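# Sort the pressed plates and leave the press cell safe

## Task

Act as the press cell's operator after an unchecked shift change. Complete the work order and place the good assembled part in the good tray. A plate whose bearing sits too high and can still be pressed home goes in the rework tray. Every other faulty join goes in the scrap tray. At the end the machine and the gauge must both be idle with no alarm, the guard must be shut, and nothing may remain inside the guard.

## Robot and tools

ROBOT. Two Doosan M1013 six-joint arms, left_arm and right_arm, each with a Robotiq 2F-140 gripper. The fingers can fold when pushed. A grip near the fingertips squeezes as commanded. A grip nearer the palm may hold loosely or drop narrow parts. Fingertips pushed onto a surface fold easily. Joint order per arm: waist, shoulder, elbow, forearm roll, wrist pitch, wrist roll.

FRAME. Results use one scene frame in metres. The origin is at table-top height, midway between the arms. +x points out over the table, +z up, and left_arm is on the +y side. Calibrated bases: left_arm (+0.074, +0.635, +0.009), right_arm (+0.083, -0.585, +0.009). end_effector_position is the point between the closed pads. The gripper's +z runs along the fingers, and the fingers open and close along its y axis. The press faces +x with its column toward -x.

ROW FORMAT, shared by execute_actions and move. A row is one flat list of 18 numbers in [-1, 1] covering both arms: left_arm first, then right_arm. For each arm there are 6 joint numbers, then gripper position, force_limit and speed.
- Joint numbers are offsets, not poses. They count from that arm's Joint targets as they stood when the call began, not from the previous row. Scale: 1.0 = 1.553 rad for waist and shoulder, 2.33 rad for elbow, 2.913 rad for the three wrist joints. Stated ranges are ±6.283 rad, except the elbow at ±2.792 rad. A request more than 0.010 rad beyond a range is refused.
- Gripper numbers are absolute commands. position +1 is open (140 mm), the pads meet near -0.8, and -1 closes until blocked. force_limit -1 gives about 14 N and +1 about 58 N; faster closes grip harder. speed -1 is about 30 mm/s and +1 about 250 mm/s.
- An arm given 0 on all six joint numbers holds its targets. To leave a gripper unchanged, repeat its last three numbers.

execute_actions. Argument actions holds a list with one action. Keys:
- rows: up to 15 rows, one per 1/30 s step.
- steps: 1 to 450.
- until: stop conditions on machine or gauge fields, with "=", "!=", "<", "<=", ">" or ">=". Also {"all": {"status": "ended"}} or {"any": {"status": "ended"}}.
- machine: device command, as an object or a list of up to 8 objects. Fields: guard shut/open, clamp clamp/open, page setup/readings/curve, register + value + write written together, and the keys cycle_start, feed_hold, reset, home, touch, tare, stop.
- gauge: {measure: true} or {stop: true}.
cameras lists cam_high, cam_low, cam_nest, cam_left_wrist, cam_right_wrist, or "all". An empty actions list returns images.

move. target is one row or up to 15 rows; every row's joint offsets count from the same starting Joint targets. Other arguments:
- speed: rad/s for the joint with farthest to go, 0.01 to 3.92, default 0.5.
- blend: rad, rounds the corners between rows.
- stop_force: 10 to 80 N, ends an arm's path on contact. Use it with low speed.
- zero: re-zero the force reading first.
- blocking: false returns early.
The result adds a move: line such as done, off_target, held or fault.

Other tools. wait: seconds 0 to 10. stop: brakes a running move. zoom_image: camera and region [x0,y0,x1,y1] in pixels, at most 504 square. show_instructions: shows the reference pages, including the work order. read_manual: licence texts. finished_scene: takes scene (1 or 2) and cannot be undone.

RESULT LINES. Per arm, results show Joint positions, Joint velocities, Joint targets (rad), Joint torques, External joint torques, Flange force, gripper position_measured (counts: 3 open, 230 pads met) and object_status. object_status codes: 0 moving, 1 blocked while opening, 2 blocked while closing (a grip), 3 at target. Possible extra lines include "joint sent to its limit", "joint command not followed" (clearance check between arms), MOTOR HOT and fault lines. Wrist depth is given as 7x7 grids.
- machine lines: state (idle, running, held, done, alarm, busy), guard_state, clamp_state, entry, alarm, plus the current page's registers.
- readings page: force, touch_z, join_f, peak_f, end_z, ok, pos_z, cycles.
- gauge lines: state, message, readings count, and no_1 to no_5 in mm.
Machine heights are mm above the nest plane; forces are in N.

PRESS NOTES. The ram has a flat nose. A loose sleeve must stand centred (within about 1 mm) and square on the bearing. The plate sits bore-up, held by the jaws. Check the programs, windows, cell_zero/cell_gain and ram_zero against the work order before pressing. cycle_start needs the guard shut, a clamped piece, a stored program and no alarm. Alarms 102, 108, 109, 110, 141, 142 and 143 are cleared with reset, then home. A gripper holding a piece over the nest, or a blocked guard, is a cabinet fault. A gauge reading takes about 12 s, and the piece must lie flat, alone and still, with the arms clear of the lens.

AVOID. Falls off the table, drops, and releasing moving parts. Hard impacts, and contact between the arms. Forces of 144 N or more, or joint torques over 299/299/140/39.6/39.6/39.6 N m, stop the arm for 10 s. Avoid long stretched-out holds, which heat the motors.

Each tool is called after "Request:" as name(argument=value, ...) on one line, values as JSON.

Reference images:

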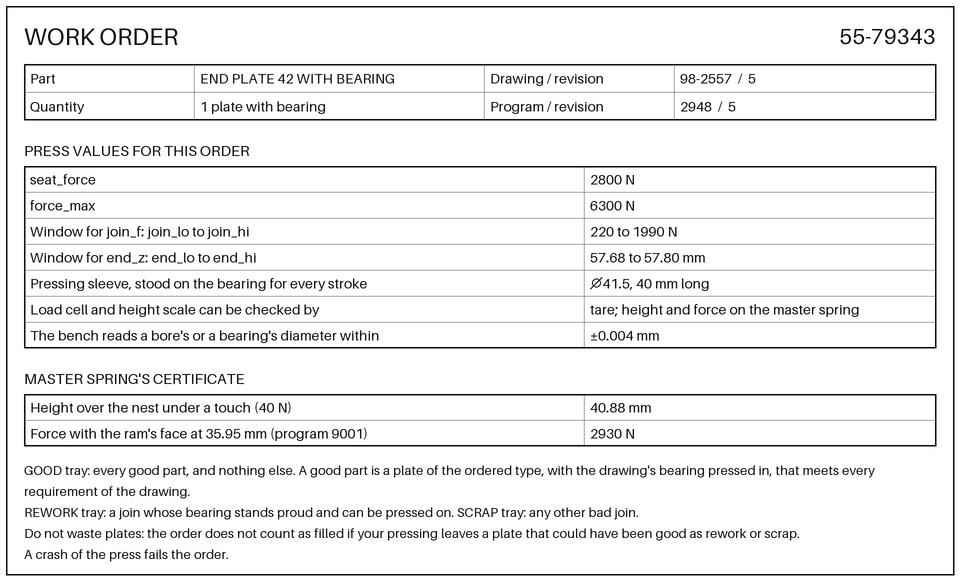

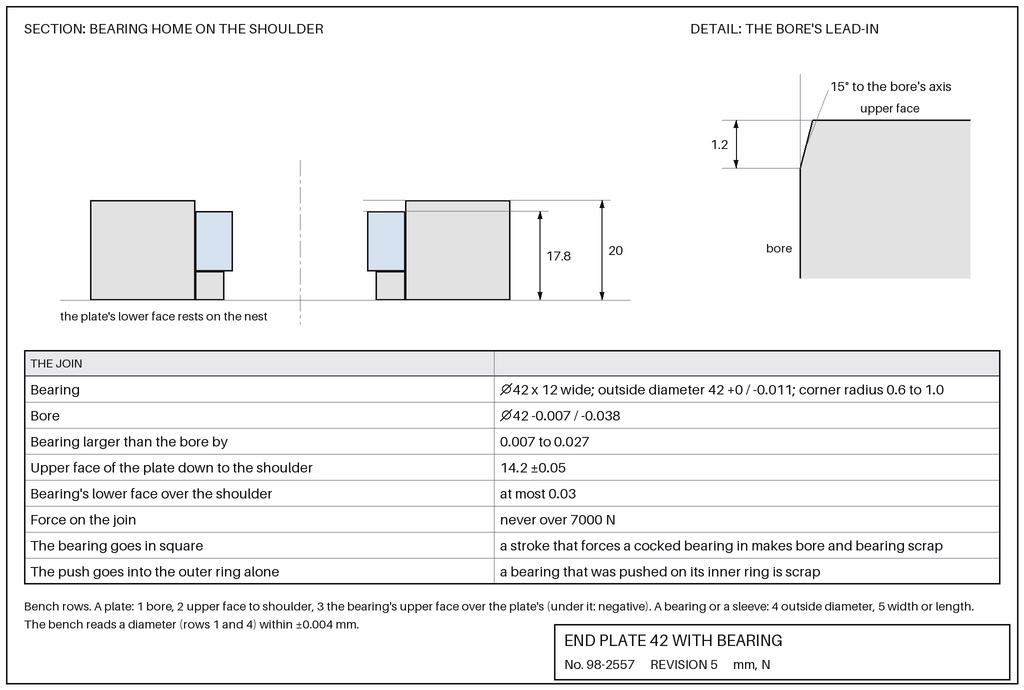

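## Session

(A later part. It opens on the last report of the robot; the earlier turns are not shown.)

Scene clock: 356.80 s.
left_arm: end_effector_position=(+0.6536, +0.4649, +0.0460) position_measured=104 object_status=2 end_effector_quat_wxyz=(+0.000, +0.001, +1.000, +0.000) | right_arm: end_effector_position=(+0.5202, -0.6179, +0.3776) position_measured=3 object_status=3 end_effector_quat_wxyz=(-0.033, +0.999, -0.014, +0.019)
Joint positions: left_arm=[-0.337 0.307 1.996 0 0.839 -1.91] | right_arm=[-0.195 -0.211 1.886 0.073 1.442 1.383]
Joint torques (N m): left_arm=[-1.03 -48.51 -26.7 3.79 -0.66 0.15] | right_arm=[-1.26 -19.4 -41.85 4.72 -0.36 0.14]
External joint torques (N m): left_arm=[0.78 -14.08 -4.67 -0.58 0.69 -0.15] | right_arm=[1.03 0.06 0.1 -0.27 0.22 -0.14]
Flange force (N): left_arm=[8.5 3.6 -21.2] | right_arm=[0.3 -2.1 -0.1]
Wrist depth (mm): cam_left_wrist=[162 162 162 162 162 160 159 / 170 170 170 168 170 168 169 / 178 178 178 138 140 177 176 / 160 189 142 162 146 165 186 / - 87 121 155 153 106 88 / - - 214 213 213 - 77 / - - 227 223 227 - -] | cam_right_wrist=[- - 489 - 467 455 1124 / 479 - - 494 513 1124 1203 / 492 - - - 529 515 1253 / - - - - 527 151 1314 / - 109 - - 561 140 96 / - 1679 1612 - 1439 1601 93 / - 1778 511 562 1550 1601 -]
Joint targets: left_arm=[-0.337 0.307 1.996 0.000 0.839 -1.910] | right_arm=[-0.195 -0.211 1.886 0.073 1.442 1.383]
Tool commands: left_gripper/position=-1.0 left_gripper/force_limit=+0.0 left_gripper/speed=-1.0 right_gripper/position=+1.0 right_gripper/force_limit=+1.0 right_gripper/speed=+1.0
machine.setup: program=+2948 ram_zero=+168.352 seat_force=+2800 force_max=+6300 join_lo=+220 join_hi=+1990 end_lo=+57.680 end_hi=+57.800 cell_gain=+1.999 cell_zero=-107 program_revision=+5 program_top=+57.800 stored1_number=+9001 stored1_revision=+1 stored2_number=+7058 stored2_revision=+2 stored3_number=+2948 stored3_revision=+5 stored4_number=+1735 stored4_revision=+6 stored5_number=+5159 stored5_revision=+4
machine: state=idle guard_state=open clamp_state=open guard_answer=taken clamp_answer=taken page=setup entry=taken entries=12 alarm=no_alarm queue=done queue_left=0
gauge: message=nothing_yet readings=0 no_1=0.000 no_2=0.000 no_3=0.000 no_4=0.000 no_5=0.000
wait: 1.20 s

Request:
move(target=[[-0.0006,-0.0462,-0.0295,0,0.0480,-0.0006,-1,0,-1,0,0,0,0,0,0,1,1,1],[0.2017,0.0793,-0.1171,0,0.0513,-0.2025,-1,0,-1,0,0,0,0,0,0,1,1,1],[0.2918,0.2105,-0.2524,0,0.0896,-0.3839,-1,0,-1,0,0,0,0,0,0,1,1,1],[0.2889,0.2080,-0.2366,0,0.0782,-0.3855,-1,0,-1,0,0,0,0,0,0,1,1,1]], speed=[0.12,0.4,0.3,0.1], blend=[0.02,0.06,0.02,0], cameras=["cam_left_wrist"])

Scene clock: 371.20 s.
left_arm: end_effector_position=(+0.9202, +0.7602, +0.0597) position_measured=104 object_status=2 end_effector_quat_wxyz=(+0.000, +0.707, -0.708, +0.000) | right_arm: end_effector_position=(+0.5202, -0.6179, +0.3776) position_measured=3 object_status=3 end_effector_quat_wxyz=(-0.033, +0.999, -0.014, +0.019)
Joint positions: left_arm=[0.112 0.63 1.444 0 1.067 -3.033] | right_arm=[-0.195 -0.211 1.886 0.073 1.442 1.383]
Joint torques (N m): left_arm=[-1.86 -92.62 -37.82 3.9 0.14 0.1] | right_arm=[-1.09 -19.67 -41.98 4.66 -0.34 0.14]
External joint torques (N m): left_arm=[1.51 -5.47 0.97 -0.17 -0.14 -0.1] | right_arm=[1.06 -0.96 -0.04 -0.19 0.22 -0.14]
Flange force (N): left_arm=[-0.1 10.4 -3.4] | right_arm=[-1.2 -2.3 -0.5]
Wrist depth (mm): cam_left_wrist=[173 174 170 153 170 171 173 / 182 182 159 157 158 180 182 / 192 192 167 139 140 192 192 / 203 203 141 172 146 198 202 / - 87 141 155 153 105 86 / - - 193 178 193 - 87 / - - 157 158 159 - -] | cam_right_wrist=[- 508 - 472 478 - 1124 / 460 504 - - - 493 1203 / 457 - - 556 - 1259 1253 / 490 - - 552 - 135 1321 / - 109 - - - 131 97 / - 1656 1667 - 1483 1448 93 / - 492 519 567 1622 1580 -]
Joint targets: left_arm=[0.112 0.630 1.444 0.000 1.067 -3.033] | right_arm=[-0.195 -0.211 1.886 0.073 1.442 1.383]
machine.setup: program=+2948 ram_zero=+168.352 seat_force=+2800 force_max=+6300 join_lo=+220 join_hi=+1990 end_lo=+57.680 end_hi=+57.800 cell_gain=+1.999 cell_zero=-107 program_revision=+5 program_top=+57.800 stored1_number=+9001 stored1_revision=+1 stored2_number=+7058 stored2_revision=+2 stored3_number=+2948 stored3_revision=+5 stored4_number=+1735 stored4_revision=+6 stored5_number=+5159 stored5_revision=+4
machine: state=idle guard_state=open clamp_state=open guard_answer=taken clamp_answer=taken page=setup entry=taken entries=12 alarm=no_alarm queue=done queue_left=0
gauge: message=nothing_yet readings=0 no_1=0.000 no_2=0.000 no_3=0.000 no_4=0.000 no_5=0.000
move: done; blend cut to 0.0184 rad at target 3
Images, in order (width x height): cam_left_wrist 896x504.

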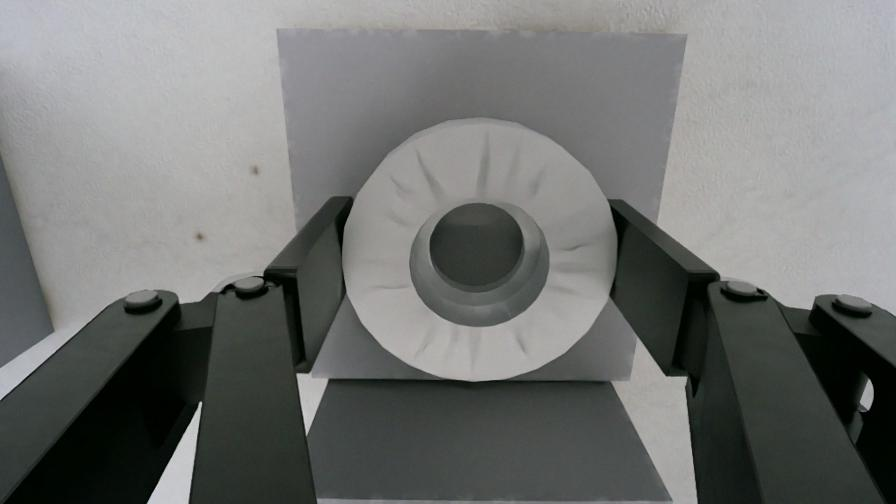

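Request:
move(target=[0,0.0061,0.0036,0,-0.0061,0,-1,0,-1,0,0,0,0,0,0,1,1,1], speed=0.02, stop_force=12)

Request:
move(target=[0,-0.0002,0,0,0,0,0.45,0,-1,0,0,0,0,0,0,1,1,1], cameras=["cam_left_wrist"])

Scene clock: 377.70 s.
left_arm: end_effector_position=(+0.9201, +0.7601, +0.0529) position_measured=104 object_status=2 end_effector_quat_wxyz=(+0.000, +0.707, -0.708, +0.000) | right_arm: end_effector_position=(+0.5202, -0.6179, +0.3776) position_measured=3 object_status=3 end_effector_quat_wxyz=(-0.033, +0.999, -0.014, +0.019)
Joint positions: left_arm=[0.112 0.635 1.449 0 1.057 -3.033] | right_arm=[-0.195 -0.211 1.886 0.073 1.442 1.383]
Joint torques (N m): left_arm=[-2.68 -72.66 -29.4 3.75 -2.41 0.1] | right_arm=[-1.57 -19.58 -41.89 4.67 -0.36 0.12]
External joint torques (N m): left_arm=[2.28 -25.63 -7.22 -0.04 2.41 -0.1] | right_arm=[1.51 -0.59 0.21 -0.22 0.24 -0.12]
Flange force (N): left_arm=[-0.2 15.9 -28.7] | right_arm=[-0.8 -3.3 0.0]
Wrist depth (mm): cam_left_wrist=[168 167 164 148 148 166 167 / 176 176 154 151 151 175 175 / 186 185 159 138 138 183 185 / 196 196 141 166 146 191 196 / - 87 121 155 153 105 86 / - - 186 186 186 - 88 / - - 158 158 159 - -] | cam_right_wrist=[- 494 498 483 462 464 1135 / - 520 - 502 484 475 1179 / 467 - - 530 - 1140 1240 / - - - - - 135 1300 / - 110 - - - 130 97 / - 1656 1645 - 1520 1502 93 / - 1739 515 556 1633 1580 -]
Joint targets: left_arm=[0.112 0.635 1.449 0.000 1.057 -3.033] | right_arm=[-0.195 -0.211 1.886 0.073 1.442 1.383]
machine.setup: program=+2948 ram_zero=+168.352 seat_force=+2800 force_max=+6300 join_lo=+220 join_hi=+1990 end_lo=+57.680 end_hi=+57.800 cell_gain=+1.999 cell_zero=-107 program_revision=+5 program_top=+57.800 stored1_number=+9001 stored1_revision=+1 stored2_number=+7058 stored2_revision=+2 stored3_number=+2948 stored3_revision=+5 stored4_number=+1735 stored4_revision=+6 stored5_number=+5159 stored5_revision=+4
machine: state=idle guard_state=open clamp_state=open guard_answer=taken clamp_answer=taken page=setup entry=taken entries=12 alarm=no_alarm queue=done queue_left=0
gauge: message=nothing_yet readings=0 no_1=0.000 no_2=0.000 no_3=0.000 no_4=0.000 no_5=0.000
move: contact (left_arm)

Scene clock: 378.67 s.
left_arm: end_effector_position=(+0.9201, +0.7601, +0.0531) position_measured=72 object_status=0 end_effector_quat_wxyz=(+0.000, +0.707, -0.708, +0.000) | right_arm: end_effector_position=(+0.5202, -0.6179, +0.3776) position_measured=3 object_status=3 end_effector_quat_wxyz=(-0.033, +0.999, -0.014, +0.019)
Joint positions: left_arm=[0.112 0.635 1.449 0 1.057 -3.033] | right_arm=[-0.195 -0.211 1.886 0.073 1.442 1.383]
Joint torques (N m): left_arm=[-2.01 -90.52 -36.55 3.85 0.17 0.12] | right_arm=[-1.48 -19.62 -41.92 4.67 -0.41 0.18]
External joint torques (N m): left_arm=[1.67 -7.86 -0.13 -0.13 -0.17 -0.12] | right_arm=[1.25 0.22 0.15 -0.21 0.28 -0.19]
Flange force (N): left_arm=[-0.2 11.1 -6.1] | right_arm=[0.5 -2.4 0.0]
Wrist depth (mm): cam_left_wrist=[167 168 164 148 148 165 167 / 176 176 154 150 150 175 175 / 185 186 159 140 143 183 185 / 196 194 146 166 151 144 195 / - 82 179 158 175 113 89 / - - 193 185 186 215 71 / - - 158 158 159 229 -] | cam_right_wrist=[- 513 489 462 - 452 1135 / - 514 505 - 492 1197 1203 / 469 - 535 - 497 505 1240 / 478 - 553 - 547 151 1300 / - 110 - - - 130 97 / - 1622 1633 - 1540 1474 93 / - 1739 515 527 1612 1590 -]
Joint targets: left_arm=[0.112 0.635 1.449 0.000 1.057 -3.033] | right_arm=[-0.195 -0.211 1.886 0.073 1.442 1.383]
machine.setup: program=+2948 ram_zero=+168.352 seat_force=+2800 force_max=+6300 join_lo=+220 join_hi=+1990 end_lo=+57.680 end_hi=+57.800 cell_gain=+1.999 cell_zero=-107 program_revision=+5 program_top=+57.800 stored1_number=+9001 stored1_revision=+1 stored2_number=+7058 stored2_revision=+2 stored3_number=+2948 stored3_revision=+5 stored4_number=+1735 stored4_revision=+6 stored5_number=+5159 stored5_revision=+4
machine: state=idle guard_state=open clamp_state=open guard_answer=taken clamp_answer=taken page=setup entry=taken entries=12 alarm=no_alarm queue=done queue_left=0
gauge: message=nothing_yet readings=0 no_1=0.000 no_2=0.000 no_3=0.000 no_4=0.000 no_5=0.000
move: done
Images, in order (width x height): cam_left_wrist 896x504.

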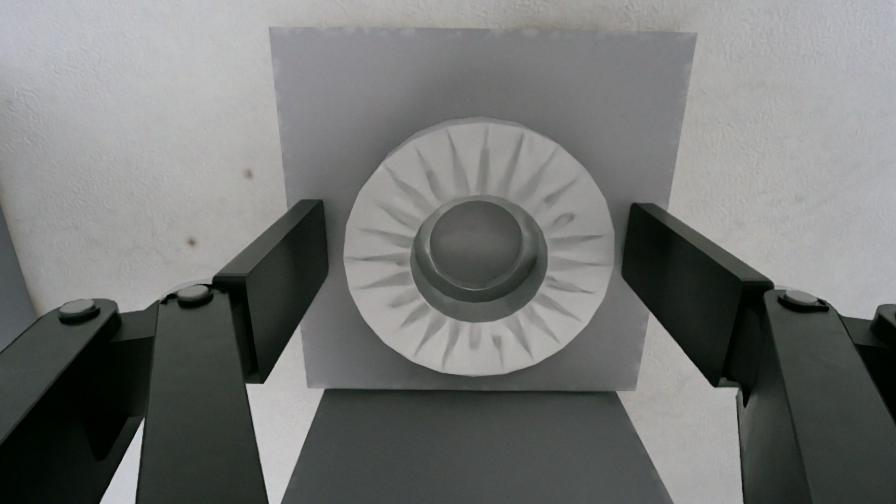

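Request:
move(target=[[0,-0.0140,-0.0085,0,0.0145,0,0.45,0,-1,0,0,0,0,0,0,1,1,1],[-0.0874,-0.1319,0.1177,0,-0.0236,0.1830,0.45,0,-1,0,0,0,0,0,0,1,1,1],[-0.4179,-0.2037,0.1567,0,-0.0165,0.3166,0.0,-0.3,-1,0,0,0,0,0,0,1,1,1]], speed=[0.12,0.5,0.6], blend=[0.02,0.08,0])

Request:
execute_actions(actions=[{"gauge":{"measure":true},"steps":420,"until":{"gauge":{"readings":[">",0]}}}], cameras=["cam_left_wrist"])

Scene clock: 400.43 s.
left_arm: end_effector_position=(+0.6631, +0.3198, +0.1194) position_measured=129 object_status=0 end_effector_quat_wxyz=(+0.000, +0.001, +1.000, +0.000) | right_arm: end_effector_position=(+0.5202, -0.6179, +0.3776) position_measured=3 object_status=3 end_effector_quat_wxyz=(-0.033, +0.999, -0.014, +0.019)
Joint positions: left_arm=[-0.537 0.319 1.814 0 1.009 -2.111] | right_arm=[-0.195 -0.211 1.886 0.073 1.442 1.383]
Joint torques (N m): left_arm=[-1.85 -61.7 -35.58 3.79 0.18 0.11] | right_arm=[-1.32 -19.63 -41.92 4.66 -0.38 0.13]
External joint torques (N m): left_arm=[1.59 -6.3 -0.09 -0.15 -0.15 -0.11] | right_arm=[1.18 -0.39 -0.07 -0.18 0.24 -0.13]
Flange force (N): left_arm=[6.6 6.0 -5.4] | right_arm=[-0.2 -2.5 -0.5]
Wrist depth (mm): cam_left_wrist=[168 224 229 228 228 226 228 / 169 231 240 240 238 240 239 / 170 232 253 220 253 250 250 / 170 232 132 266 161 263 267 / - 82 109 282 275 97 84 / - 73 301 292 301 - - / - 73 321 320 319 - -] | cam_right_wrist=[459 - - 473 - - 1124 / 457 - - 499 - - 1174 / - - - 515 - 498 1272 / 484 - 546 - 534 136 1307 / - 109 609 - - 130 96 / - 1645 1715 - 1502 1502 93 / - 1691 518 561 1570 1570 -]
Joint targets: left_arm=[-0.537 0.319 1.814 0.000 1.009 -2.111] | right_arm=[-0.195 -0.211 1.886 0.073 1.442 1.383]
machine.setup: program=+2948 ram_zero=+168.352 seat_force=+2800 force_max=+6300 join_lo=+220 join_hi=+1990 end_lo=+57.680 end_hi=+57.800 cell_gain=+1.999 cell_zero=-107 program_revision=+5 program_top=+57.800 stored1_number=+9001 stored1_revision=+1 stored2_number=+7058 stored2_revision=+2 stored3_number=+2948 stored3_revision=+5 stored4_number=+1735 stored4_revision=+6 stored5_number=+5159 stored5_revision=+4
machine: state=idle guard_state=open clamp_state=open guard_answer=taken clamp_answer=taken page=setup entry=taken entries=12 alarm=no_alarm queue=done queue_left=0
gauge: message=nothing_yet readings=0 no_1=0.000 no_2=0.000 no_3=0.000 no_4=0.000 no_5=0.000
move: done

Scene clock: 412.63 s.
left_arm: end_effector_position=(+0.6631, +0.3198, +0.1194) position_measured=129 object_status=3 end_effector_quat_wxyz=(+0.000, +0.001, +1.000, +0.000) | right_arm: end_effector_position=(+0.5202, -0.6179, +0.3776) position_measured=3 object_status=3 end_effector_quat_wxyz=(-0.033, +0.999, -0.014, +0.019)
Joint positions: left_arm=[-0.537 0.319 1.814 0 1.009 -2.111] | right_arm=[-0.195 -0.211 1.886 0.073 1.442 1.383]
Joint torques (N m): left_arm=[-1.96 -61.88 -35.54 3.82 0.17 0.09] | right_arm=[-1.1 -19.48 -41.93 4.67 -0.37 0.15]
External joint torques (N m): left_arm=[1.66 -6.17 -0.22 -0.17 -0.15 -0.09] | right_arm=[1.02 -0.77 0.09 -0.21 0.25 -0.15]
Flange force (N): left_arm=[6.2 5.9 -5.4] | right_arm=[-1.1 -2.1 -0.3]
Wrist depth (mm): cam_left_wrist=[168 224 229 228 229 227 228 / 169 230 239 240 239 240 239 / 170 231 253 221 252 245 251 / 170 233 132 267 161 263 266 / - 82 109 283 275 97 84 / - 73 300 294 301 - - / - 73 319 320 320 - -] | cam_right_wrist=[- - 485 473 467 452 1157 / - - - 501 502 473 1185 / - 580 531 - - 509 1253 / - - - - 531 151 1293 / - 110 606 618 565 140 97 / - 1656 1622 - 1483 1520 93 / - 1739 515 547 609 1570 -]
Joint targets: left_arm=[-0.537 0.319 1.814 0.000 1.009 -2.111] | right_arm=[-0.195 -0.211 1.886 0.073 1.442 1.383]
Tool commands: left_gripper/position=+0.0 left_gripper/force_limit=-0.3 left_gripper/speed=-1.0 right_gripper/position=+1.0 right_gripper/force_limit=+1.0 right_gripper/speed=+1.0
machine.setup: program=+2948 ram_zero=+168.352 seat_force=+2800 force_max=+6300 join_lo=+220 join_hi=+1990 end_lo=+57.680 end_hi=+57.800 cell_gain=+1.999 cell_zero=-107 program_revision=+5 program_top=+57.800 stored1_number=+9001 stored1_revision=+1 stored2_number=+7058 stored2_revision=+2 stored3_number=+2948 stored3_revision=+5 stored4_number=+1735 stored4_revision=+6 stored5_number=+5159 stored5_revision=+4
machine: state=idle guard_state=open clamp_state=open guard_answer=taken clamp_answer=taken page=setup entry=taken entries=12 alarm=no_alarm queue=done queue_left=0
gauge: message=measure_taken readings=1 no_1=41.980 no_2=14.195 no_3=0.000 no_4=0.000 no_5=0.000
Images, in order (width x height): cam_left_wrist 896x504.

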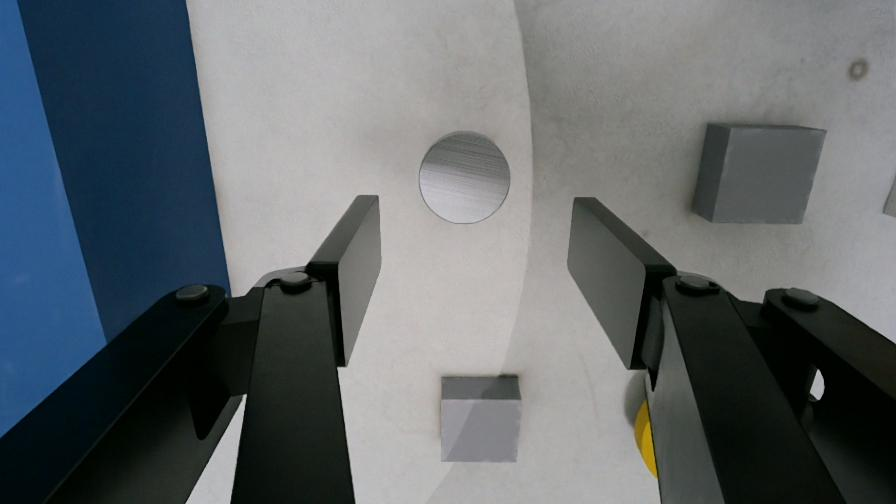

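Request:
move(target=[-0.0052,0.0363,0.0277,0,-0.0417,-0.0027,0.0,-0.3,-1,0,0,0,0,0,0,1,1,1], speed=0.12, cameras=["cam_left_wrist"])

Request:
move(target=[0,0,0,0,0,0,-1,-0.3,-1,0,0,0,0,0,0,1,1,1])

Request:
wait(seconds=1.0)

Scene clock: 425.23 s.
left_arm: end_effector_position=(+0.6551, +0.3184, +0.0527) position_measured=129 object_status=3 end_effector_quat_wxyz=(+0.000, +0.001, +1.000, +0.000) | right_arm: end_effector_position=(+0.5202, -0.6179, +0.3776) position_measured=3 object_status=3 end_effector_quat_wxyz=(-0.033, +0.999, -0.014, +0.019)
Joint positions: left_arm=[-0.545 0.375 1.879 0 0.887 -2.119] | right_arm=[-0.195 -0.211 1.886 0.073 1.442 1.383]
Joint torques (N m): left_arm=[-1.91 -64.06 -32.57 3.54 0.19 0.09] | right_arm=[-1.39 -19.53 -41.82 4.68 -0.38 0.15]
External joint torques (N m): left_arm=[1.61 -6.54 -0.25 -0.2 -0.17 -0.09] | right_arm=[1.19 -0.08 0 -0.23 0.25 -0.15]
Flange force (N): left_arm=[6.0 5.9 -6.9] | right_arm=[0.2 -2.4 -0.3]
Wrist depth (mm): cam_left_wrist=[166 168 168 168 169 167 167 / 167 177 177 177 176 176 175 / 168 186 186 182 185 186 178 / 168 194 132 160 161 193 174 / - 82 108 207 205 97 84 / - 73 220 221 221 - - / - 73 237 233 233 - -] | cam_right_wrist=[- 494 - 460 - - 1151 / 457 499 486 - 480 - 1197 / 471 - - 511 - - 1259 / 494 - 598 - - 136 1314 / - 109 606 - - 130 96 / - 109 1590 695 1502 1511 93 / - 1765 517 552 1645 1590 -]
Joint targets: left_arm=[-0.545 0.375 1.879 0.000 0.887 -2.119] | right_arm=[-0.195 -0.211 1.886 0.073 1.442 1.383]
machine.setup: program=+2948 ram_zero=+168.352 seat_force=+2800 force_max=+6300 join_lo=+220 join_hi=+1990 end_lo=+57.680 end_hi=+57.800 cell_gain=+1.999 cell_zero=-107 program_revision=+5 program_top=+57.800 stored1_number=+9001 stored1_revision=+1 stored2_number=+7058 stored2_revision=+2 stored3_number=+2948 stored3_revision=+5 stored4_number=+1735 stored4_revision=+6 stored5_number=+5159 stored5_revision=+4
machine: state=idle guard_state=open clamp_state=open guard_answer=taken clamp_answer=taken page=setup entry=taken entries=12 alarm=no_alarm queue=done queue_left=0
gauge: message=measure_taken readings=1 no_1=41.980 no_2=14.195 no_3=0.000 no_4=0.000 no_5=0.000
move: done
Images, in order (width x height): cam_left_wrist 896x504.

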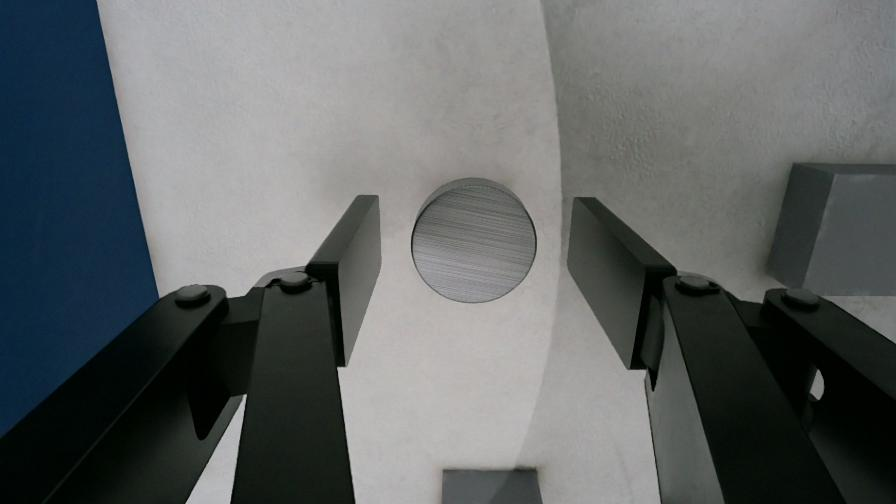

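Scene clock: 426.30 s.
left_arm: end_effector_position=(+0.6551, +0.3184, +0.0526) position_measured=168 object_status=0 end_effector_quat_wxyz=(+0.000, +0.001, +1.000, +0.000) | right_arm: end_effector_position=(+0.5202, -0.6179, +0.3776) position_measured=3 object_status=3 end_effector_quat_wxyz=(-0.033, +0.999, -0.014, +0.019)
Joint positions: left_arm=[-0.545 0.375 1.879 0 0.887 -2.119] | right_arm=[-0.195 -0.211 1.886 0.073 1.442 1.383]
Joint torques (N m): left_arm=[-1.92 -56.73 -28.37 3.53 -0.52 0.06] | right_arm=[-1.41 -19.71 -41.91 4.68 -0.4 0.13]
External joint torques (N m): left_arm=[1.63 -13.92 -4.43 -0.19 0.54 -0.06] | right_arm=[1.32 -0.47 0.07 -0.22 0.28 -0.13]
Flange force (N): left_arm=[6.7 6.3 -18.8] | right_arm=[-0.5 -2.8 -0.3]
Wrist depth (mm): cam_left_wrist=[166 167 168 168 169 167 167 / 167 177 177 176 176 176 176 / 168 186 186 182 186 185 181 / 168 194 192 158 160 196 181 / 169 83 88 208 114 92 202 / - 71 - 220 220 - 71 / - 72 - 233 - - 71] | cam_right_wrist=[437 - 480 481 - - 1146 / 454 - 484 501 - - 1203 / 454 - - - - 1406 1266 / 493 - 590 - - 135 1314 / - 110 600 - - 131 96 / - 1679 1580 - 1511 1511 93 / - 1739 512 518 1739 1580 -]
Joint targets: left_arm=[-0.545 0.375 1.879 0.000 0.887 -2.119] | right_arm=[-0.195 -0.211 1.886 0.073 1.442 1.383]
machine.setup: program=+2948 ram_zero=+168.352 seat_force=+2800 force_max=+6300 join_lo=+220 join_hi=+1990 end_lo=+57.680 end_hi=+57.800 cell_gain=+1.999 cell_zero=-107 program_revision=+5 program_top=+57.800 stored1_number=+9001 stored1_revision=+1 stored2_number=+7058 stored2_revision=+2 stored3_number=+2948 stored3_revision=+5 stored4_number=+1735 stored4_revision=+6 stored5_number=+5159 stored5_revision=+4
machine: state=idle guard_state=open clamp_state=open guard_answer=taken clamp_answer=taken page=setup entry=taken entries=12 alarm=no_alarm queue=done queue_left=0
gauge: message=measure_taken readings=1 no_1=41.980 no_2=14.195 no_3=0.000 no_4=0.000 no_5=0.000
move: done

Scene clock: 427.30 s.
left_arm: end_effector_position=(+0.6551, +0.3184, +0.0526) position_measured=168 object_status=2 end_effector_quat_wxyz=(+0.000, +0.001, +1.000, +0.000) | right_arm: end_effector_position=(+0.5202, -0.6179, +0.3776) position_measured=3 object_status=3 end_effector_quat_wxyz=(-0.033, +0.999, -0.014, +0.019)
Joint positions: left_arm=[-0.545 0.375 1.879 0 0.887 -2.119] | right_arm=[-0.195 -0.211 1.886 0.073 1.442 1.383]
Joint torques (N m): left_arm=[-1.97 -56.64 -28.35 3.55 -0.51 0.12] | right_arm=[-1.37 -19.46 -41.85 4.67 -0.39 0.15]
External joint torques (N m): left_arm=[1.71 -13.93 -4.36 -0.21 0.53 -0.12] | right_arm=[1.3 -0.87 -0.13 -0.19 0.27 -0.15]
Flange force (N): left_arm=[6.8 6.4 -18.8] | right_arm=[-0.9 -2.8 -0.7]
Wrist depth (mm): cam_left_wrist=[166 168 168 168 169 167 167 / 167 176 177 176 176 176 175 / 168 186 186 181 186 185 179 / 169 195 192 158 160 196 174 / 169 83 88 208 114 92 202 / - 71 - 220 220 - 71 / - 72 - 233 - - 71] | cam_right_wrist=[- - 489 - - 445 1135 / 504 511 - - 484 482 1174 / 447 546 - - 472 1448 1246 / - - 556 - - 136 1293 / - 110 - - 572 140 96 / - 1656 1645 - 1520 1530 93 / - 1791 515 570 1667 1550 -]
Joint targets: left_arm=[-0.545 0.375 1.879 0.000 0.887 -2.119] | right_arm=[-0.195 -0.211 1.886 0.073 1.442 1.383]
Tool commands: left_gripper/position=-1.0 left_gripper/force_limit=-0.3 left_gripper/speed=-1.0 right_gripper/position=+1.0 right_gripper/force_limit=+1.0 right_gripper/speed=+1.0
machine.setup: program=+2948 ram_zero=+168.352 seat_force=+2800 force_max=+6300 join_lo=+220 join_hi=+1990 end_lo=+57.680 end_hi=+57.800 cell_gain=+1.999 cell_zero=-107 program_revision=+5 program_top=+57.800 stored1_number=+9001 stored1_revision=+1 stored2_number=+7058 stored2_revision=+2 stored3_number=+2948 stored3_revision=+5 stored4_number=+1735 stored4_revision=+6 stored5_number=+5159 stored5_revision=+4
machine: state=idle guard_state=open clamp_state=open guard_answer=taken clamp_answer=taken page=setup entry=taken entries=12 alarm=no_alarm queue=done queue_left=0
gauge: message=measure_taken readings=1 no_1=41.980 no_2=14.195 no_3=0.000 no_4=0.000 no_5=0.000
wait: 1.00 s

Request:
move(target=[0,0,0,0,0,0,0.0,-0.3,-1,0,0,0,0,0,0,1,1,1])

Request:
move(target=[[0.0052,-0.0363,-0.0277,0,0.0417,0.0027,0.0,-0.3,-1,0,0,0,0,0,0,1,1,1],[0.3811,-0.1294,0.1928,-0.8425,-0.1402,0.0327,0.5,-0.3,-0.5,0,0,0,0,0,0,1,1,1]], speed=[0.12,0.7], blend=[0.02,0])

Request:
move(target=[-0.1852,0.0905,-0.0358,-0.6516,0.0831,0.3739,0.5,-0.3,-0.5,0,0,0,0,0,0,1,1,1], speed=0.7, cameras=["cam_left_wrist","cam_low"])

Scene clock: 455.73 s.
left_arm: end_effector_position=(+0.6551, +0.3184, +0.0526) position_measured=129 object_status=0 end_effector_quat_wxyz=(+0.000, +0.001, +1.000, +0.000) | right_arm: end_effector_position=(+0.5202, -0.6179, +0.3776) position_measured=3 object_status=3 end_effector_quat_wxyz=(-0.033, +0.999, -0.014, +0.019)
Joint positions: left_arm=[-0.545 0.375 1.879 0 0.887 -2.119] | right_arm=[-0.195 -0.211 1.886 0.073 1.442 1.383]
Joint torques (N m): left_arm=[-1.72 -64.14 -32.49 3.54 0.19 0.12] | right_arm=[-1.66 -19.31 -41.88 4.68 -0.34 0.14]
External joint torques (N m): left_arm=[1.45 -6.43 -0.21 -0.2 -0.16 -0.12] | right_arm=[1.58 -0.84 0.13 -0.22 0.23 -0.15]
Flange force (N): left_arm=[6.1 5.6 -6.7] | right_arm=[-1.1 -3.5 -0.1]
Wrist depth (mm): cam_left_wrist=[166 168 168 168 169 167 167 / 168 177 176 176 176 176 176 / 168 186 186 182 186 185 179 / 168 194 132 159 160 193 174 / - 82 109 208 205 97 84 / - 73 220 221 220 - - / - 73 235 232 232 - -] | cam_right_wrist=[- 499 - - - 459 1146 / 476 - - - - - 1203 / - 560 - - 530 498 1246 / 477 - 557 556 547 135 1314 / - 109 580 567 587 130 96 / - 1679 1601 - 1570 1502 93 / - 1739 513 552 1590 1550 -]
Joint targets: left_arm=[-0.545 0.375 1.879 0.000 0.887 -2.119] | right_arm=[-0.195 -0.211 1.886 0.073 1.442 1.383]
machine.setup: program=+2948 ram_zero=+168.352 seat_force=+2800 force_max=+6300 join_lo=+220 join_hi=+1990 end_lo=+57.680 end_hi=+57.800 cell_gain=+1.999 cell_zero=-107 program_revision=+5 program_top=+57.800 stored1_number=+9001 stored1_revision=+1 stored2_number=+7058 stored2_revision=+2 stored3_number=+2948 stored3_revision=+5 stored4_number=+1735 stored4_revision=+6 stored5_number=+5159 stored5_revision=+4
machine: state=idle guard_state=open clamp_state=open guard_answer=taken clamp_answer=taken page=setup entry=taken entries=12 alarm=no_alarm queue=done queue_left=0
gauge: message=measure_taken readings=1 no_1=41.980 no_2=14.195 no_3=0.000 no_4=0.000 no_5=0.000
move: done

Scene clock: 461.43 s.
left_arm: end_effector_position=(+0.7879, +0.6015, +0.1571) position_measured=66 object_status=0 end_effector_quat_wxyz=(+0.075, +0.856, -0.130, +0.495) | right_arm: end_effector_position=(+0.5202, -0.6179, +0.3776) position_measured=3 object_status=3 end_effector_quat_wxyz=(-0.033, +0.999, -0.014, +0.019)
Joint positions: left_arm=[0.047 0.174 2.328 -2.454 0.479 -2.023] | right_arm=[-0.195 -0.211 1.886 0.073 1.442 1.383]
Joint torques (N m): left_arm=[-1.84 -38.22 -24.8 -1.99 2.38 0.11] | right_arm=[-1.21 -19.46 -41.91 4.68 -0.39 0.12]
External joint torques (N m): left_arm=[1.67 -4.97 -0.44 -0.5 -0.21 -0.11] | right_arm=[1.08 -0.62 -0.08 -0.21 0.26 -0.12]
Flange force (N): left_arm=[4.3 0.6 -9.5] | right_arm=[-0.6 -2.3 -0.6]
Wrist depth (mm): cam_left_wrist=[- 379 538 526 549 552 555 / - 408 453 455 458 397 465 / 388 389 391 393 360 385 399 / 291 294 141 344 337 148 348 / - 87 301 307 309 115 88 / - 70 276 277 278 260 71 / - - 251 252 252 249 -] | cam_right_wrist=[469 - - - - - 1146 / - - - - - - 1203 / - - 524 - - 499 1233 / 472 - - - - 136 1300 / - 110 577 - - 140 97 / - 1656 1612 - 1492 1502 93 / - 1752 520 561 1612 1550 -]
Joint targets: left_arm=[0.047 0.174 2.328 -2.454 0.479 -2.023] | right_arm=[-0.195 -0.211 1.886 0.073 1.442 1.383]
machine.setup: program=+2948 ram_zero=+168.352 seat_force=+2800 force_max=+6300 join_lo=+220 join_hi=+1990 end_lo=+57.680 end_hi=+57.800 cell_gain=+1.999 cell_zero=-107 program_revision=+5 program_top=+57.800 stored1_number=+9001 stored1_revision=+1 stored2_number=+7058 stored2_revision=+2 stored3_number=+2948 stored3_revision=+5 stored4_number=+1735 stored4_revision=+6 stored5_number=+5159 stored5_revision=+4
machine: state=idle guard_state=open clamp_state=open guard_answer=taken clamp_answer=taken page=setup entry=taken entries=12 alarm=no_alarm queue=done queue_left=0
gauge: message=measure_taken readings=1 no_1=41.980 no_2=14.195 no_3=0.000 no_4=0.000 no_5=0.000
move: done

Scene clock: 464.60 s.
left_arm: end_effector_position=(+0.8124, +0.6965, +0.1178) position_measured=66 object_status=3 end_effector_quat_wxyz=(-0.135, +0.834, +0.234, +0.482) | right_arm: end_effector_position=(+0.5202, -0.6179, +0.3776) position_measured=3 object_status=3 end_effector_quat_wxyz=(-0.033, +0.999, -0.014, +0.019)
Joint positions: left_arm=[-0.241 0.315 2.245 -4.352 0.721 -0.934] | right_arm=[-0.195 -0.211 1.886 0.073 1.442 1.383]
Joint torques (N m): left_arm=[-1.72 -54.55 -27.91 0.47 2.16 0.1] | right_arm=[-1.5 -19.7 -41.99 4.68 -0.39 0.13]
External joint torques (N m): left_arm=[1.48 -5.73 -0.3 -0.35 -0.24 -0.1] | right_arm=[1.26 0.46 0.48 -0.26 0.26 -0.14]
Flange force (N): left_arm=[8.0 -5.6 -7.5] | right_arm=[0.5 -2.5 0.6]
Wrist depth (mm): cam_left_wrist=[1947 1961 1933 464 372 471 - / 1655 1708 268 377 387 392 395 / 1439 334 281 275 305 338 339 / 291 291 161 261 276 148 296 / - 87 256 256 258 115 89 / - 70 235 236 236 233 71 / - - 214 215 215 215 -] | cam_right_wrist=[- - 491 474 474 468 1130 / - - 493 - 451 476 1179 / 510 - - 526 515 483 1246 / - - 544 567 522 140 1328 / - 110 - 572 - 130 96 / - 1667 1622 730 1502 1492 93 / - 1752 513 551 1580 1633 -]
Joint targets: left_arm=[-0.241 0.315 2.245 -4.352 0.721 -0.934] | right_arm=[-0.195 -0.211 1.886 0.073 1.442 1.383]
machine.setup: program=+2948 ram_zero=+168.352 seat_force=+2800 force_max=+6300 join_lo=+220 join_hi=+1990 end_lo=+57.680 end_hi=+57.800 cell_gain=+1.999 cell_zero=-107 program_revision=+5 program_top=+57.800 stored1_number=+9001 stored1_revision=+1 stored2_number=+7058 stored2_revision=+2 stored3_number=+2948 stored3_revision=+5 stored4_number=+1735 stored4_revision=+6 stored5_number=+5159 stored5_revision=+4
machine: state=idle guard_state=open clamp_state=open guard_answer=taken clamp_answer=taken page=setup entry=taken entries=12 alarm=no_alarm queue=done queue_left=0
gauge: message=measure_taken readings=1 no_1=41.980 no_2=14.195 no_3=0.000 no_4=0.000 no_5=0.000
move: done
Images, in order (width x height): cam_low 504x504, cam_left_wrist 896x504.

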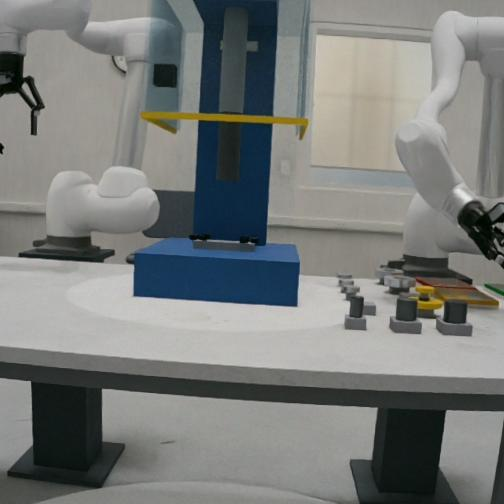

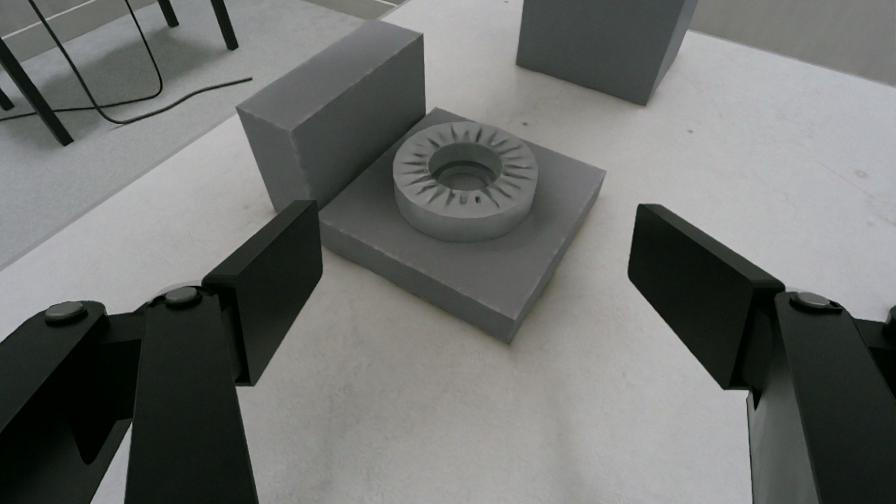

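Request:
move(target=[0.0869,0.1274,-0.0623,0.0715,-0.0139,-0.0425,0.5,-0.3,-0.5,0,0,0,0,0,0,1,1,1], speed=0.12, cameras=["cam_left_wrist"])

Scene clock: 471.50 s.
left_arm: end_effector_position=(+0.9064, +0.7539, +0.0529) position_measured=66 object_status=3 end_effector_quat_wxyz=(-0.135, +0.833, +0.235, +0.482) | right_arm: end_effector_position=(+0.5202, -0.6179, +0.3776) position_measured=3 object_status=3 end_effector_quat_wxyz=(-0.033, +0.999, -0.014, +0.019)
Joint positions: left_arm=[-0.106 0.512 2.099 -4.144 0.681 -1.058] | right_arm=[-0.195 -0.211 1.886 0.073 1.442 1.383]
Joint torques (N m): left_arm=[-1.83 -70.59 -25.96 -0.06 2.29 0.11] | right_arm=[-1.3 -19.34 -41.82 4.7 -0.35 0.16]
External joint torques (N m): left_arm=[1.51 -6.62 -0.35 -0.36 -0.21 -0.11] | right_arm=[1.19 -0.69 0.05 -0.24 0.23 -0.16]
Flange force (N): left_arm=[8.3 -4.6 -8.3] | right_arm=[-0.9 -2.5 -0.3]
Wrist depth (mm): cam_left_wrist=[1765 1826 175 329 328 248 327 / 1548 141 169 269 278 272 282 / 134 134 180 176 198 240 242 / 208 144 148 174 160 148 212 / - 87 152 139 142 116 89 / - 70 148 141 144 163 71 / - - 153 133 133 154 -] | cam_right_wrist=[- 497 488 473 462 464 1151 / 471 526 527 - - 1140 1197 / 458 536 524 - - 1168 1240 / - - 556 569 548 136 1314 / - 109 - 553 - 130 108 / - 1656 1612 - 1502 1511 - / - 502 517 557 1590 1560 -]
Joint targets: left_arm=[-0.106 0.512 2.099 -4.144 0.681 -1.058] | right_arm=[-0.195 -0.211 1.886 0.073 1.442 1.383]
machine.setup: program=+2948 ram_zero=+168.352 seat_force=+2800 force_max=+6300 join_lo=+220 join_hi=+1990 end_lo=+57.680 end_hi=+57.800 cell_gain=+1.999 cell_zero=-107 program_revision=+5 program_top=+57.800 stored1_number=+9001 stored1_revision=+1 stored2_number=+7058 stored2_revision=+2 stored3_number=+2948 stored3_revision=+5 stored4_number=+1735 stored4_revision=+6 stored5_number=+5159 stored5_revision=+4
machine: state=idle guard_state=open clamp_state=open guard_answer=taken clamp_answer=taken page=setup entry=taken entries=12 alarm=no_alarm queue=done queue_left=0
gauge: message=measure_taken readings=1 no_1=41.980 no_2=14.195 no_3=0.000 no_4=0.000 no_5=0.000
move: done
Images, in order (width x height): cam_left_wrist 896x504.

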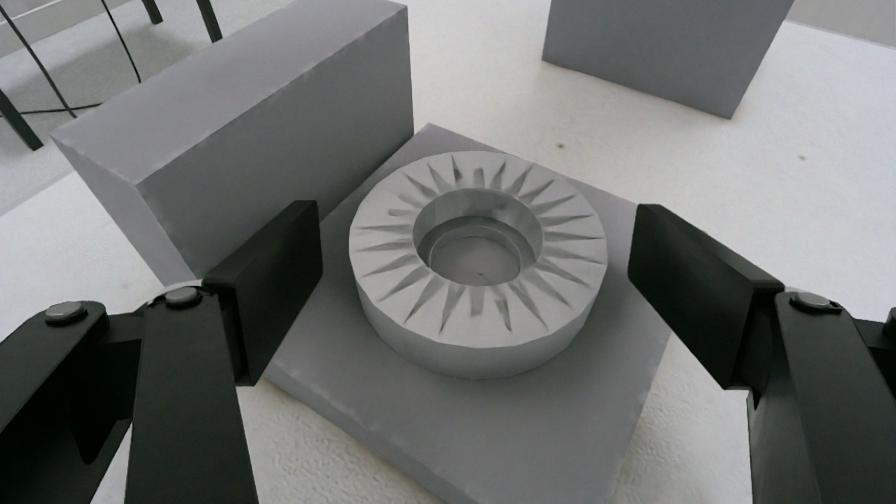

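Request:
move(target=[0,0,0,0,0,0,-1,0,-1,0,0,0,0,0,0,1,1,1])

Request:
wait(seconds=1.2)

Request:
move(target=[0,-0.0419,-0.0045,-0.0284,-0.0133,0.0359,-1,0,-1,0,0,0,0,0,0,1,1,1], speed=0.1, cameras=["cam_left_wrist"])

Scene clock: 478.67 s.
left_arm: end_effector_position=(+0.9064, +0.7539, +0.0529) position_measured=105 object_status=0 end_effector_quat_wxyz=(-0.135, +0.833, +0.235, +0.482) | right_arm: end_effector_position=(+0.5202, -0.6179, +0.3776) position_measured=3 object_status=3 end_effector_quat_wxyz=(-0.033, +0.999, -0.014, +0.019)
Joint positions: left_arm=[-0.106 0.512 2.099 -4.144 0.681 -1.058] | right_arm=[-0.195 -0.211 1.886 0.073 1.442 1.383]
Joint torques (N m): left_arm=[-0.39 -63.11 -23.87 -0.53 0.49 0.18] | right_arm=[-1.35 -19.5 -42.06 4.69 -0.36 0.17]
External joint torques (N m): left_arm=[0.06 -14.18 -2.54 0.11 1.6 -0.18] | right_arm=[1.24 -0.51 0.31 -0.24 0.24 -0.18]
Flange force (N): left_arm=[14.1 -4.9 -17.8] | right_arm=[-0.9 -2.6 0.1]
Wrist depth (mm): cam_left_wrist=[1789 1865 176 330 309 252 325 / 1539 141 169 269 279 272 283 / 134 134 176 178 234 241 242 / 208 155 140 175 149 189 213 / - 87 141 139 142 105 86 / - - 146 142 145 - 76 / - - 154 133 133 - -] | cam_right_wrist=[- 469 - - 472 461 1146 / - 518 - - - 475 1185 / - - 551 511 - - 1266 / 491 - 558 547 558 140 1314 / - 109 - - 552 140 96 / - 1612 1645 - 1474 1550 93 / - 1752 512 542 1550 1570 -]
Joint targets: left_arm=[-0.106 0.512 2.099 -4.144 0.681 -1.058] | right_arm=[-0.195 -0.211 1.886 0.073 1.442 1.383]
machine.setup: program=+2948 ram_zero=+168.352 seat_force=+2800 force_max=+6300 join_lo=+220 join_hi=+1990 end_lo=+57.680 end_hi=+57.800 cell_gain=+1.999 cell_zero=-107 program_revision=+5 program_top=+57.800 stored1_number=+9001 stored1_revision=+1 stored2_number=+7058 stored2_revision=+2 stored3_number=+2948 stored3_revision=+5 stored4_number=+1735 stored4_revision=+6 stored5_number=+5159 stored5_revision=+4
machine: state=idle guard_state=open clamp_state=open guard_answer=taken clamp_answer=taken page=setup entry=taken entries=12 alarm=no_alarm queue=done queue_left=0
gauge: message=measure_taken readings=1 no_1=41.980 no_2=14.195 no_3=0.000 no_4=0.000 no_5=0.000
move: done

Scene clock: 479.87 s.
left_arm: end_effector_position=(+0.9064, +0.7539, +0.0529) position_measured=105 object_status=2 end_effector_quat_wxyz=(-0.135, +0.833, +0.235, +0.482) | right_arm: end_effector_position=(+0.5202, -0.6179, +0.3776) position_measured=3 object_status=3 end_effector_quat_wxyz=(-0.033, +0.999, -0.014, +0.019)
Joint positions: left_arm=[-0.106 0.512 2.099 -4.144 0.681 -1.058] | right_arm=[-0.195 -0.211 1.886 0.073 1.442 1.383]
Joint torques (N m): left_arm=[-0.33 -63.11 -23.9 -0.54 0.47 0.19] | right_arm=[-1.36 -19.34 -41.97 4.65 -0.37 0.15]
External joint torques (N m): left_arm=[0.01 -14.12 -2.43 0.13 1.62 -0.19] | right_arm=[1.27 -0.89 0.1 -0.19 0.25 -0.16]
Flange force (N): left_arm=[13.9 -5.0 -17.9] | right_arm=[-1.3 -2.7 -0.3]
Wrist depth (mm): cam_left_wrist=[1765 1905 176 331 343 250 324 / 1558 141 168 269 278 271 274 / 134 134 176 179 234 241 242 / 208 156 141 174 149 122 212 / - 87 141 139 142 105 86 / - - 146 142 145 - 76 / - - 153 132 133 - -] | cam_right_wrist=[- 485 485 477 463 449 1146 / 454 - - 501 485 477 1179 / 480 - 535 - - - 1246 / 488 - 573 569 522 140 1293 / - 109 551 549 561 130 96 / - 1679 1645 - 1474 1465 93 / - 504 514 554 1645 1540 -]
Joint targets: left_arm=[-0.106 0.512 2.099 -4.144 0.681 -1.058] | right_arm=[-0.195 -0.211 1.886 0.073 1.442 1.383]
Tool commands: left_gripper/position=-1.0 left_gripper/force_limit=+0.0 left_gripper/speed=-1.0 right_gripper/position=+1.0 right_gripper/force_limit=+1.0 right_gripper/speed=+1.0
machine.setup: program=+2948 ram_zero=+168.352 seat_force=+2800 force_max=+6300 join_lo=+220 join_hi=+1990 end_lo=+57.680 end_hi=+57.800 cell_gain=+1.999 cell_zero=-107 program_revision=+5 program_top=+57.800 stored1_number=+9001 stored1_revision=+1 stored2_number=+7058 stored2_revision=+2 stored3_number=+2948 stored3_revision=+5 stored4_number=+1735 stored4_revision=+6 stored5_number=+5159 stored5_revision=+4
machine: state=idle guard_state=open clamp_state=open guard_answer=taken clamp_answer=taken page=setup entry=taken entries=12 alarm=no_alarm queue=done queue_left=0
gauge: message=measure_taken readings=1 no_1=41.980 no_2=14.195 no_3=0.000 no_4=0.000 no_5=0.000
wait: 1.20 s

Scene clock: 481.20 s.
left_arm: end_effector_position=(+0.9064, +0.7536, +0.0942) position_measured=105 object_status=2 end_effector_quat_wxyz=(-0.134, +0.833, +0.235, +0.482) | right_arm: end_effector_position=(+0.5202, -0.6179, +0.3776) position_measured=3 object_status=3 end_effector_quat_wxyz=(-0.033, +0.999, -0.014, +0.019)
Joint positions: left_arm=[-0.106 0.447 2.089 -4.226 0.642 -0.954] | right_arm=[-0.195 -0.211 1.886 0.073 1.442 1.383]
Joint torques (N m): left_arm=[-1.84 -69.39 -30.04 0.3 2.76 0.12] | right_arm=[-1.37 -19.08 -41.84 4.69 -0.36 0.16]
External joint torques (N m): left_arm=[1.58 -4.52 1.02 -0.59 -0.8 -0.12] | right_arm=[1.17 -0.61 -0.15 -0.21 0.22 -0.16]
Flange force (N): left_arm=[5.4 -5.2 -7.2] | right_arm=[-0.5 -2.4 -0.6]
Wrist depth (mm): cam_left_wrist=[1852 1891 1891 416 285 252 - / 1624 1645 211 346 328 288 352 / 1416 181 186 176 294 301 304 / 260 163 141 179 150 258 266 / - 87 141 138 142 105 88 / - - 185 182 190 - 76 / - - 186 169 172 - -] | cam_right_wrist=[- 508 482 475 - 463 1151 / 444 - - 493 - 494 1197 / - - 538 517 522 515 1266 / - - 551 549 - 140 1300 / - 109 583 590 - 130 96 / - 109 1645 - 1550 1492 93 / - 1702 515 547 1601 1601 -]
Joint targets: left_arm=[-0.106 0.447 2.089 -4.226 0.642 -0.954] | right_arm=[-0.195 -0.211 1.886 0.073 1.442 1.383]
machine.setup: program=+2948 ram_zero=+168.352 seat_force=+2800 force_max=+6300 join_lo=+220 join_hi=+1990 end_lo=+57.680 end_hi=+57.800 cell_gain=+1.999 cell_zero=-107 program_revision=+5 program_top=+57.800 stored1_number=+9001 stored1_revision=+1 stored2_number=+7058 stored2_revision=+2 stored3_number=+2948 stored3_revision=+5 stored4_number=+1735 stored4_revision=+6 stored5_number=+5159 stored5_revision=+4
machine: state=idle guard_state=open clamp_state=open guard_answer=taken clamp_answer=taken page=setup entry=taken entries=12 alarm=no_alarm queue=done queue_left=0
gauge: message=measure_taken readings=1 no_1=41.980 no_2=14.195 no_3=0.000 no_4=0.000 no_5=0.000
move: done
Images, in order (width x height): cam_left_wrist 896x504.

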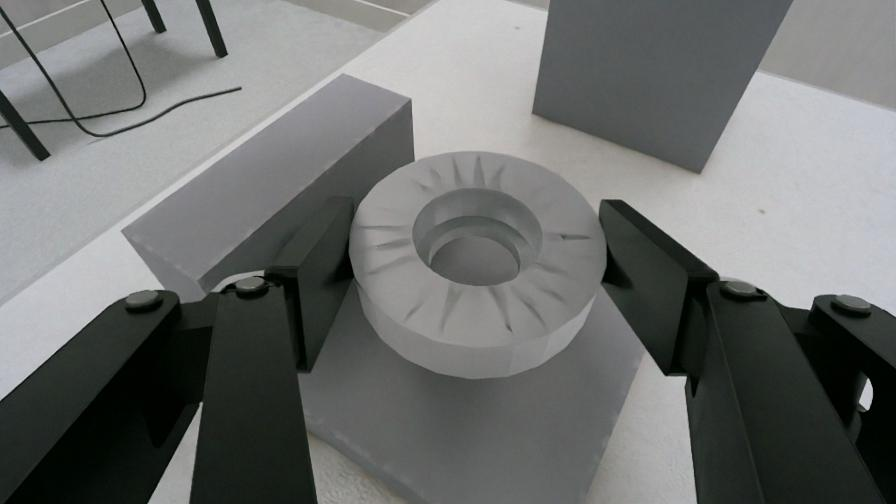

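Request:
move(target=[0.0985,-0.1758,0.1027,0.6082,-0.0561,-0.3672,-1,0,-1,0,0,0,0,0,0,1,1,1], speed=0.6)

Request:
move(target=[[-0.1124,0.0249,-0.0807,0.4098,0.2215,-0.1517,-1,0,-1,0,0,0,0,0,0,1,1,1],[-0.3003,0.0521,-0.1091,0.3546,0.1534,-0.1802,-1,0,-1,0,0,0,0,0,0,1,1,1],[-0.4263,0.1191,-0.1521,0.3107,0.1048,-0.1838,-1,0,-1,0,0,0,0,0,0,1,1,1]], speed=[0.5,0.35,0.2], blend=[0.08,0.05,0], cameras=["cam_nest","cam_left_wrist"])

Scene clock: 492.87 s.
left_arm: end_effector_position=(+0.7878, +0.6020, +0.1566) position_measured=105 object_status=2 end_effector_quat_wxyz=(+0.075, +0.856, -0.130, +0.494) | right_arm: end_effector_position=(+0.5202, -0.6179, +0.3776) position_measured=3 object_status=3 end_effector_quat_wxyz=(-0.033, +0.999, -0.014, +0.019)
Joint positions: left_arm=[0.047 0.174 2.328 -2.455 0.478 -2.023] | right_arm=[-0.195 -0.211 1.886 0.073 1.442 1.383]
Joint torques (N m): left_arm=[-1.74 -39.53 -26.14 -2.13 3.06 0.08] | right_arm=[-1.48 -19.58 -41.93 4.67 -0.38 0.13]
External joint torques (N m): left_arm=[1.58 -3.7 0.85 -0.36 -0.88 -0.08] | right_arm=[1.35 -0.28 0.24 -0.22 0.25 -0.14]
Flange force (N): left_arm=[2.8 1.0 -8.9] | right_arm=[-0.4 -2.9 0.1]
Wrist depth (mm): cam_left_wrist=[343 369 524 526 547 550 576 / 422 414 450 461 457 396 461 / 387 390 390 174 336 381 396 / 310 317 140 166 150 123 356 / - 87 121 139 141 105 86 / - - 276 272 278 - 76 / - - 251 252 251 - -] | cam_right_wrist=[503 517 - 473 463 - 1135 / 484 510 - - - 477 1203 / 483 557 - - 529 - 1227 / 491 562 562 - 536 136 1307 / - 110 597 - - 140 97 / - 1633 1612 610 1550 1520 93 / - 1778 522 554 1580 1580 -]
Joint targets: left_arm=[0.047 0.174 2.328 -2.455 0.478 -2.023] | right_arm=[-0.195 -0.211 1.886 0.073 1.442 1.383]
machine.setup: program=+2948 ram_zero=+168.352 seat_force=+2800 force_max=+6300 join_lo=+220 join_hi=+1990 end_lo=+57.680 end_hi=+57.800 cell_gain=+1.999 cell_zero=-107 program_revision=+5 program_top=+57.800 stored1_number=+9001 stored1_revision=+1 stored2_number=+7058 stored2_revision=+2 stored3_number=+2948 stored3_revision=+5 stored4_number=+1735 stored4_revision=+6 stored5_number=+5159 stored5_revision=+4
machine: state=idle guard_state=open clamp_state=open guard_answer=taken clamp_answer=taken page=setup entry=taken entries=12 alarm=no_alarm queue=done queue_left=0
gauge: message=measure_taken readings=1 no_1=41.980 no_2=14.195 no_3=0.000 no_4=0.000 no_5=0.000
move: done

Scene clock: 497.43 s.
left_arm: end_effector_position=(+0.5997, +0.0130, +0.1892) position_measured=105 object_status=2 end_effector_quat_wxyz=(+0.354, +0.612, -0.613, +0.353) | right_arm: end_effector_position=(+0.5202, -0.6179, +0.3776) position_measured=3 object_status=3 end_effector_quat_wxyz=(-0.033, +0.999, -0.014, +0.019)
Joint positions: left_arm=[-0.615 0.359 1.974 -1.55 0.784 -2.558] | right_arm=[-0.195 -0.211 1.886 0.073 1.442 1.383]
Joint torques (N m): left_arm=[-2.05 -60.79 -30.07 -1.37 1.91 0.1] | right_arm=[-1.18 -19.44 -41.92 4.65 -0.35 0.11]
External joint torques (N m): left_arm=[1.8 -4.51 1.05 -0.01 -0.58 -0.1] | right_arm=[1.1 -0.81 0.02 -0.18 0.22 -0.12]
Flange force (N): left_arm=[1.4 5.2 -7.6] | right_arm=[-1.1 -2.4 -0.4]
Wrist depth (mm): cam_left_wrist=[573 629 610 611 614 643 185 / 503 512 505 508 512 519 185 / 437 291 292 175 285 287 185 / 380 257 140 177 150 230 195 / - 87 141 139 142 105 88 / - - 210 183 204 - 76 / - - 185 167 182 - -] | cam_right_wrist=[449 - - - - - 1162 / - - 513 - 498 493 1174 / 472 - 529 - - 1174 1221 / 485 - - - - 140 1293 / - 109 - - - 130 96 / - 1656 1601 645 1645 1511 93 / - 1739 508 573 1580 1590 -]
Joint targets: left_arm=[-0.615 0.359 1.974 -1.550 0.784 -2.558] | right_arm=[-0.195 -0.211 1.886 0.073 1.442 1.383]
machine.setup: program=+2948 ram_zero=+168.352 seat_force=+2800 force_max=+6300 join_lo=+220 join_hi=+1990 end_lo=+57.680 end_hi=+57.800 cell_gain=+1.999 cell_zero=-107 program_revision=+5 program_top=+57.800 stored1_number=+9001 stored1_revision=+1 stored2_number=+7058 stored2_revision=+2 stored3_number=+2948 stored3_revision=+5 stored4_number=+1735 stored4_revision=+6 stored5_number=+5159 stored5_revision=+4
machine: state=idle guard_state=open clamp_state=open guard_answer=taken clamp_answer=taken page=setup entry=taken entries=12 alarm=no_alarm queue=done queue_left=0
gauge: message=measure_taken readings=1 no_1=41.980 no_2=14.195 no_3=0.000 no_4=0.000 no_5=0.000
move: done
Images, in order (width x height): cam_nest 504x504, cam_left_wrist 896x504.

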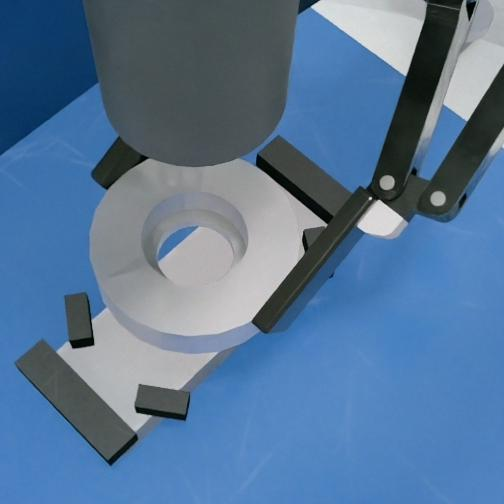

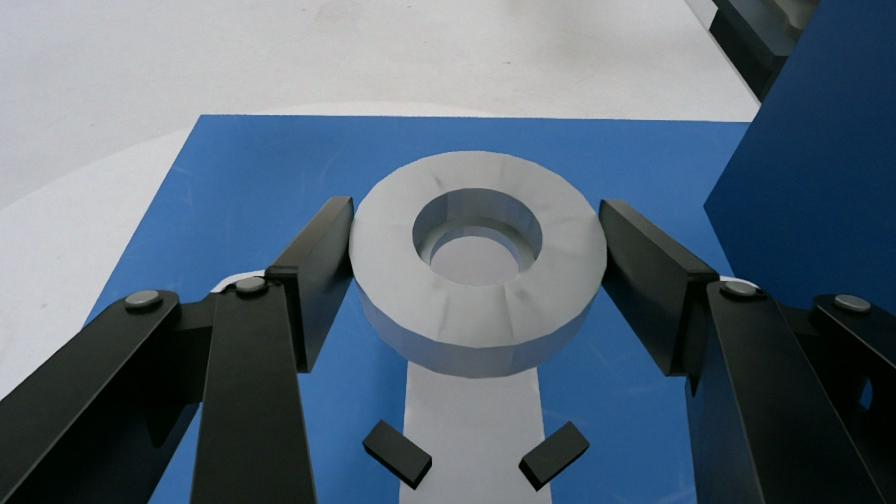

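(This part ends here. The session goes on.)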